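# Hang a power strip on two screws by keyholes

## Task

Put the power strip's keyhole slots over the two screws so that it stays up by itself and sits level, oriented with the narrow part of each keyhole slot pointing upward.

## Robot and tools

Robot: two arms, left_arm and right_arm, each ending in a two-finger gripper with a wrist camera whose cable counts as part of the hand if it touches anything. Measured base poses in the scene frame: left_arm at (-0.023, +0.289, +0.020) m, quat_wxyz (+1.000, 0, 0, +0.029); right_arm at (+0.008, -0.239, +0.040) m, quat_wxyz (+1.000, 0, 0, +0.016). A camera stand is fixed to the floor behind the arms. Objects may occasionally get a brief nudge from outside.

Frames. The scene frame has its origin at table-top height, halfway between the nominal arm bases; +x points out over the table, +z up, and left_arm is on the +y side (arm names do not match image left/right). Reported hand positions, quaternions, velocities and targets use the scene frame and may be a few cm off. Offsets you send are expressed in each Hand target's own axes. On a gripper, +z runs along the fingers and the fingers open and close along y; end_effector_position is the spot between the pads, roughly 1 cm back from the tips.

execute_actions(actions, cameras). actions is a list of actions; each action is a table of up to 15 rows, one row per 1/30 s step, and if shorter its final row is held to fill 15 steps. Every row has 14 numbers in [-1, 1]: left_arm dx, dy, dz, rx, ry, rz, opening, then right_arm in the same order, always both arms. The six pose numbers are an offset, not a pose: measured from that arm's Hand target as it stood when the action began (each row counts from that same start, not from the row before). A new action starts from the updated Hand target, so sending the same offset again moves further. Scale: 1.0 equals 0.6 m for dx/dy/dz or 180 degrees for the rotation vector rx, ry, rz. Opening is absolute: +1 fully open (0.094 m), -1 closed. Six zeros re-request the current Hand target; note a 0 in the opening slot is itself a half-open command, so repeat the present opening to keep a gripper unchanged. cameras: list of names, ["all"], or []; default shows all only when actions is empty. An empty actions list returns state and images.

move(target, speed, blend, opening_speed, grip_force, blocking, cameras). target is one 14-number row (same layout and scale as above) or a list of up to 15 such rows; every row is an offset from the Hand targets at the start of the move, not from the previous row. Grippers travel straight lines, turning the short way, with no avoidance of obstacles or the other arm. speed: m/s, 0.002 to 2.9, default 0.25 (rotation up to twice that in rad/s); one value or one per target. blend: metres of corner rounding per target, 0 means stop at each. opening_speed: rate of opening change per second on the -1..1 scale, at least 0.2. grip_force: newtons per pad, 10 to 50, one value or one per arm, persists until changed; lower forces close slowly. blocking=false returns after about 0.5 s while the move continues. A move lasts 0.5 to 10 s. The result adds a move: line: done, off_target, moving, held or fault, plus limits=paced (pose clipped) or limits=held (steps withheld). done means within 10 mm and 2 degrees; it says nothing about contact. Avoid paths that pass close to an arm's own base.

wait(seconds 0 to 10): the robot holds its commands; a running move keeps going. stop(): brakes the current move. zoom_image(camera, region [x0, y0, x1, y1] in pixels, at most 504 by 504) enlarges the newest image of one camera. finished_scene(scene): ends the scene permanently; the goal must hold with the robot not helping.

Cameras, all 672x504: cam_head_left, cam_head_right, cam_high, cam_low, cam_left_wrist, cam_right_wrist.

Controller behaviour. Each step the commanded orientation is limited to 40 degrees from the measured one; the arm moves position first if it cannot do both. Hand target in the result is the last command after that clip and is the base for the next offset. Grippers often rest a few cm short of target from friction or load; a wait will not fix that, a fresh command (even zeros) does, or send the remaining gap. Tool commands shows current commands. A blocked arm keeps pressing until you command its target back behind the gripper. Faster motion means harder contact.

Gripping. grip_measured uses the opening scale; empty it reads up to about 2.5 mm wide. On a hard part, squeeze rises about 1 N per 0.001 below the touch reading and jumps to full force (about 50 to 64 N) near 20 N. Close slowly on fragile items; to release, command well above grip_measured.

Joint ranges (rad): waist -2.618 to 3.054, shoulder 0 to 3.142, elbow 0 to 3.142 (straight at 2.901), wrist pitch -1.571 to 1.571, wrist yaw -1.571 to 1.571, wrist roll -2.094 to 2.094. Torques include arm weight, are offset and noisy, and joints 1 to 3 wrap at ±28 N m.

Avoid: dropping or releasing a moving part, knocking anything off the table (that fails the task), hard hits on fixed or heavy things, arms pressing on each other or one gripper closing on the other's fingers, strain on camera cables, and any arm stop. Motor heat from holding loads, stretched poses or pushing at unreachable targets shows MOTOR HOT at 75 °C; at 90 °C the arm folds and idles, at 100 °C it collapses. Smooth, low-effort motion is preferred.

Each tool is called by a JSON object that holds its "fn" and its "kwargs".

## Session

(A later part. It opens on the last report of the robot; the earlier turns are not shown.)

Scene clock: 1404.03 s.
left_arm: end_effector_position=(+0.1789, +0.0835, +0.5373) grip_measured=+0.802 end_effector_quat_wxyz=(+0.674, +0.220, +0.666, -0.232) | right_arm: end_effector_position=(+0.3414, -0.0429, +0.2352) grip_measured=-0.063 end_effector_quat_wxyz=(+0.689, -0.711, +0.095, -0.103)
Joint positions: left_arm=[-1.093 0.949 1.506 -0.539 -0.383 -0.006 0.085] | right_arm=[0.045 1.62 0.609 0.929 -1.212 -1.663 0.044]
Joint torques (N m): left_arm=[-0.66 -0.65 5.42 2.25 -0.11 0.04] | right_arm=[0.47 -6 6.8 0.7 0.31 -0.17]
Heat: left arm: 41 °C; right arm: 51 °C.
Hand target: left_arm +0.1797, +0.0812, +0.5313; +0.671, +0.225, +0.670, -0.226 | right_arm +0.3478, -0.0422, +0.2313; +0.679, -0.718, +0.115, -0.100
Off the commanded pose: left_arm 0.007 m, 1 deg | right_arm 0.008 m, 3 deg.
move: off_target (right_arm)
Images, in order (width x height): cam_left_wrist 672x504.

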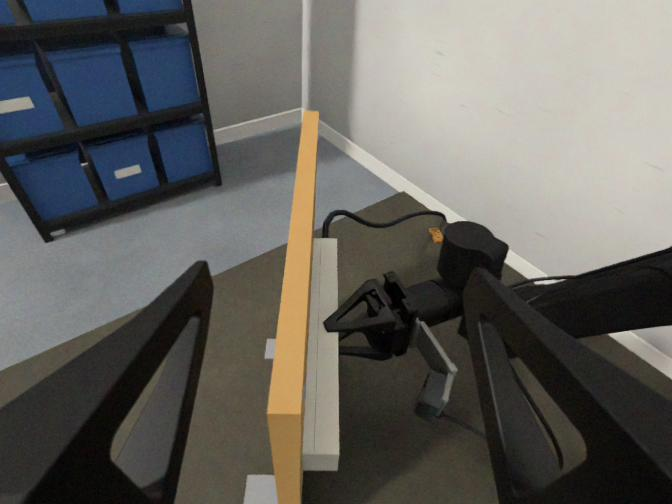

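{"fn": "move", "kwargs": {"target": [0,0,0,0,0,0,0.8, 0,0,0,0,0,0,0.35], "opening_speed": 0.3, "cameras": ["cam_left_wrist","cam_right_wrist"]}}

{"fn": "zoom_image", "kwargs": {"camera": "cam_left_wrist", "region": [260, 220, 400, 480]}}

Scene clock: 1408.90 s.
left_arm: end_effector_position=(+0.1789, +0.0835, +0.5373) grip_measured=+0.802 end_effector_quat_wxyz=(+0.674, +0.220, +0.666, -0.232) | right_arm: end_effector_position=(+0.3443, -0.0441, +0.2266) grip_measured=+0.348 end_effector_quat_wxyz=(+0.680, -0.717, +0.110, -0.102)
Joint positions: left_arm=[-1.093 0.949 1.506 -0.539 -0.383 -0.006 0.085] | right_arm=[0.045 1.62 0.609 0.867 -1.19 -1.702 0.063]
Joint torques (N m): left_arm=[-0.66 -0.62 5.42 2.25 -0.11 0.04] | right_arm=[0.5 -6.37 7.25 1.1 0.05 0.02]
Heat: left arm: 41 °C; right arm: 51 °C.
Hand target: left_arm +0.1797, +0.0812, +0.5313; +0.671, +0.225, +0.670, -0.226 | right_arm +0.3478, -0.0422, +0.2315; +0.679, -0.718, +0.115, -0.100
Off the commanded pose: left_arm 0.007 m, 1 deg | right_arm 0.006 m, 1 deg.
move: done
Images, in order (width x height): cam_left_wrist 672x504, cam_right_wrist 672x504.

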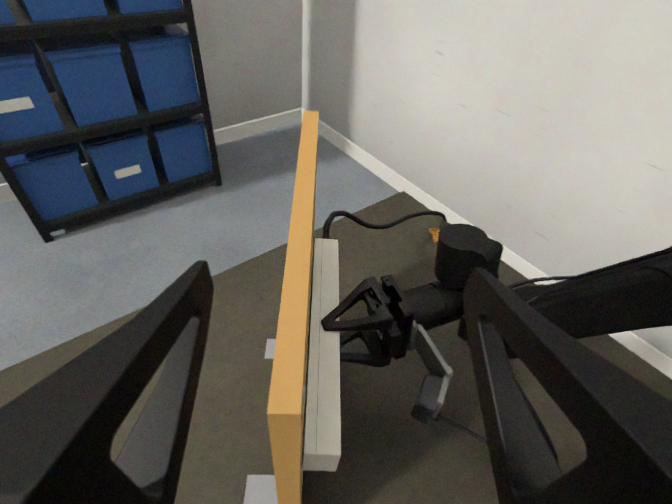

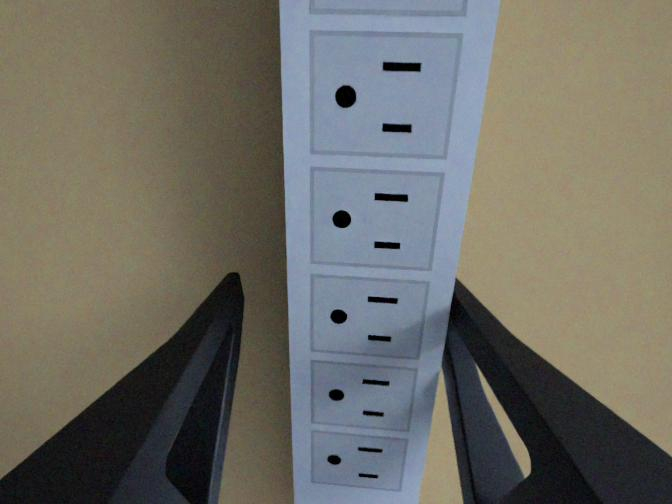

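Scaled by 1.938.

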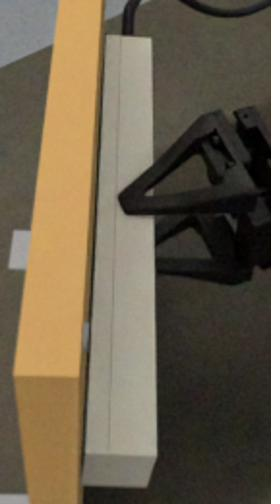

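{"fn": "move", "kwargs": {"target": [0,0,0,0,0,0,0.8, 0,0,0,0,0,0,0.95], "opening_speed": 0.6, "cameras": ["cam_left_wrist","cam_right_wrist","cam_head_right"]}}

{"fn": "zoom_image", "kwargs": {"camera": "cam_left_wrist", "region": [260, 220, 400, 480]}}

Scene clock: 1413.77 s.
left_arm: end_effector_position=(+0.1789, +0.0835, +0.5373) grip_measured=+0.802 end_effector_quat_wxyz=(+0.674, +0.220, +0.666, -0.232) | right_arm: end_effector_position=(+0.3456, -0.0447, +0.2240) grip_measured=+0.948 end_effector_quat_wxyz=(+0.678, -0.719, +0.119, -0.100)
Joint positions: left_arm=[-1.093 0.949 1.506 -0.539 -0.383 -0.006 0.085] | right_arm=[0.045 1.62 0.609 0.849 -1.18 -1.703 0.092]
Joint torques (N m): left_arm=[-0.66 -0.64 5.44 2.25 -0.12 0.05] | right_arm=[0.57 -6.42 7.28 1.24 -0.1 0.03]
Heat: left arm: 41 °C; right arm: 51 °C.
Hand target: left_arm +0.1797, +0.0812, +0.5313; +0.671, +0.225, +0.670, -0.226 | right_arm +0.3478, -0.0422, +0.2315; +0.679, -0.718, +0.114, -0.101
Off the commanded pose: left_arm 0.007 m, 1 deg | right_arm 0.008 m, 0 deg.
move: done
Images, in order (width x height): cam_head_right 672x504, cam_left_wrist 672x504, cam_right_wrist 672x504.

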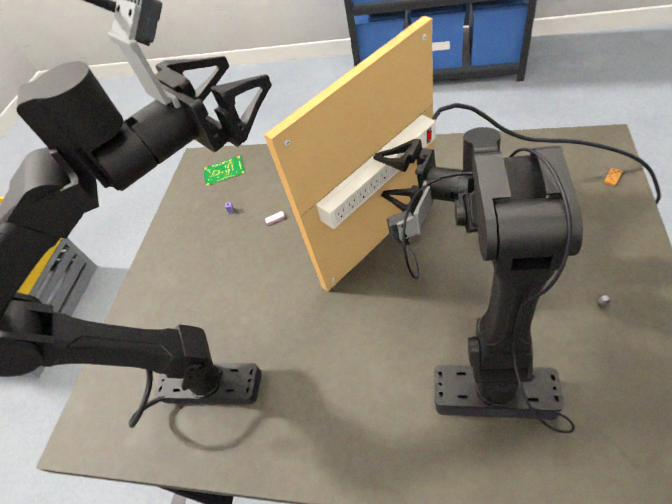

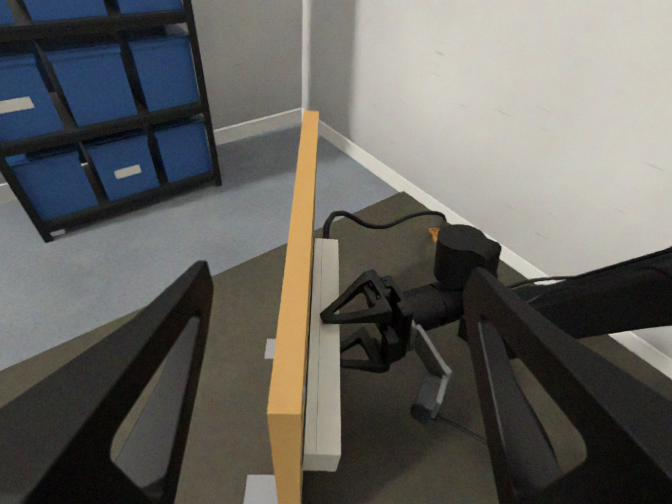

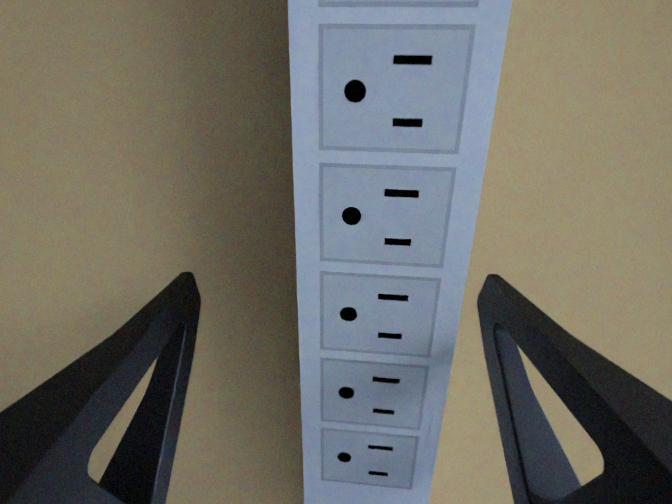

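Scaled by 1.938.

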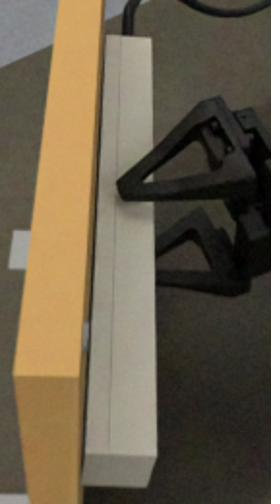

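{"fn": "move", "kwargs": {"target": [0,0,0,0,0,0,0.8, 0,0.0,-0.2,0,0,0,0.95], "speed": 0.1, "cameras": ["cam_left_wrist","cam_right_wrist","cam_head_right","cam_head_left"]}}

{"fn": "zoom_image", "kwargs": {"camera": "cam_left_wrist", "region": [260, 220, 400, 480]}}

{"fn": "zoom_image", "kwargs": {"camera": "cam_head_right", "region": [270, 60, 470, 260]}}

Scene clock: 1421.47 s.
left_arm: end_effector_position=(+0.1789, +0.0835, +0.5373) grip_measured=+0.802 end_effector_quat_wxyz=(+0.674, +0.220, +0.666, -0.232) | right_arm: end_effector_position=(+0.3196, -0.1571, +0.2364) grip_measured=+0.948 end_effector_quat_wxyz=(+0.693, -0.699, +0.123, -0.127)
Joint positions: left_arm=[-1.093 0.949 1.506 -0.539 -0.383 -0.006 0.085] | right_arm=[-0.373 1.497 0.592 0.487 -1.554 -1.995 0.092]
Joint torques (N m): left_arm=[-0.66 -0.64 5.44 2.25 -0.11 0.04] | right_arm=[-0.53 -6.93 4.57 0.93 -0.45 0.05]
Heat: left arm: 41 °C; right arm: 51 °C.
Hand target: left_arm +0.1797, +0.0812, +0.5313; +0.671, +0.225, +0.670, -0.226 | right_arm +0.3118, -0.1566, +0.2384; +0.679, -0.718, +0.115, -0.100
Off the commanded pose: left_arm 0.007 m, 1 deg | right_arm 0.008 m, 4 deg.
joint sent to its limit (right arm) — joint 5 (wrist yaw), lower limit. The joint targets are off in orientation, not in position.
move: off_target (right_arm)
Images, in order (width x height): cam_head_left 672x504, cam_head_right 672x504, cam_left_wrist 672x504, cam_right_wrist 672x504.

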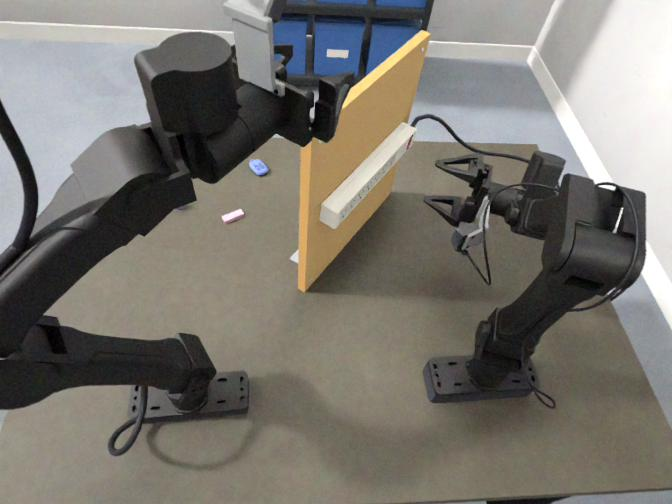

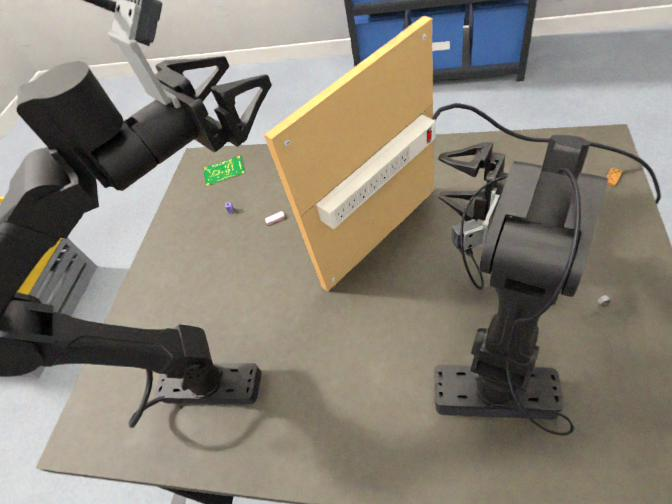

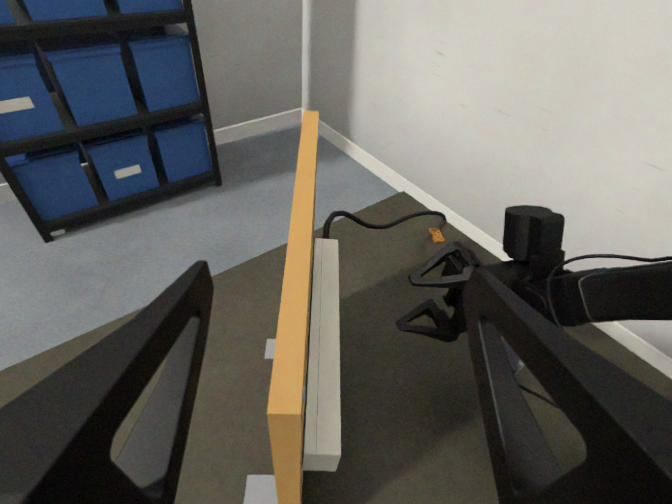

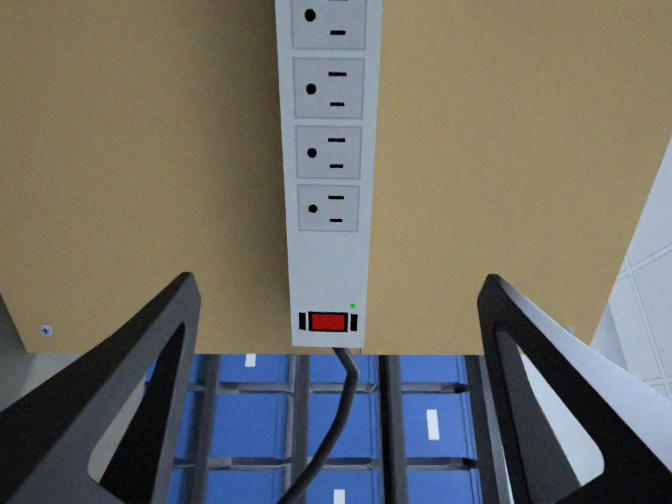

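Scaled by 1.938.

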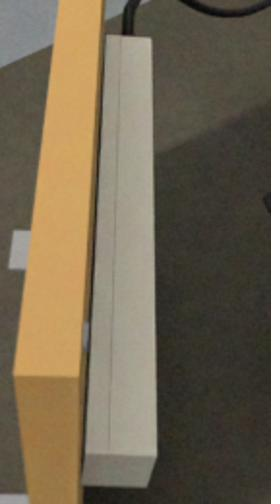

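Scaled by 2.520.

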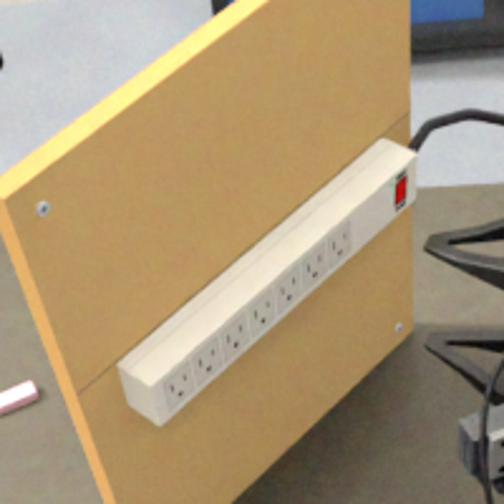

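{"fn": "finished_scene", "kwargs": {"scene": 2}}

The scene is finished: the task was done.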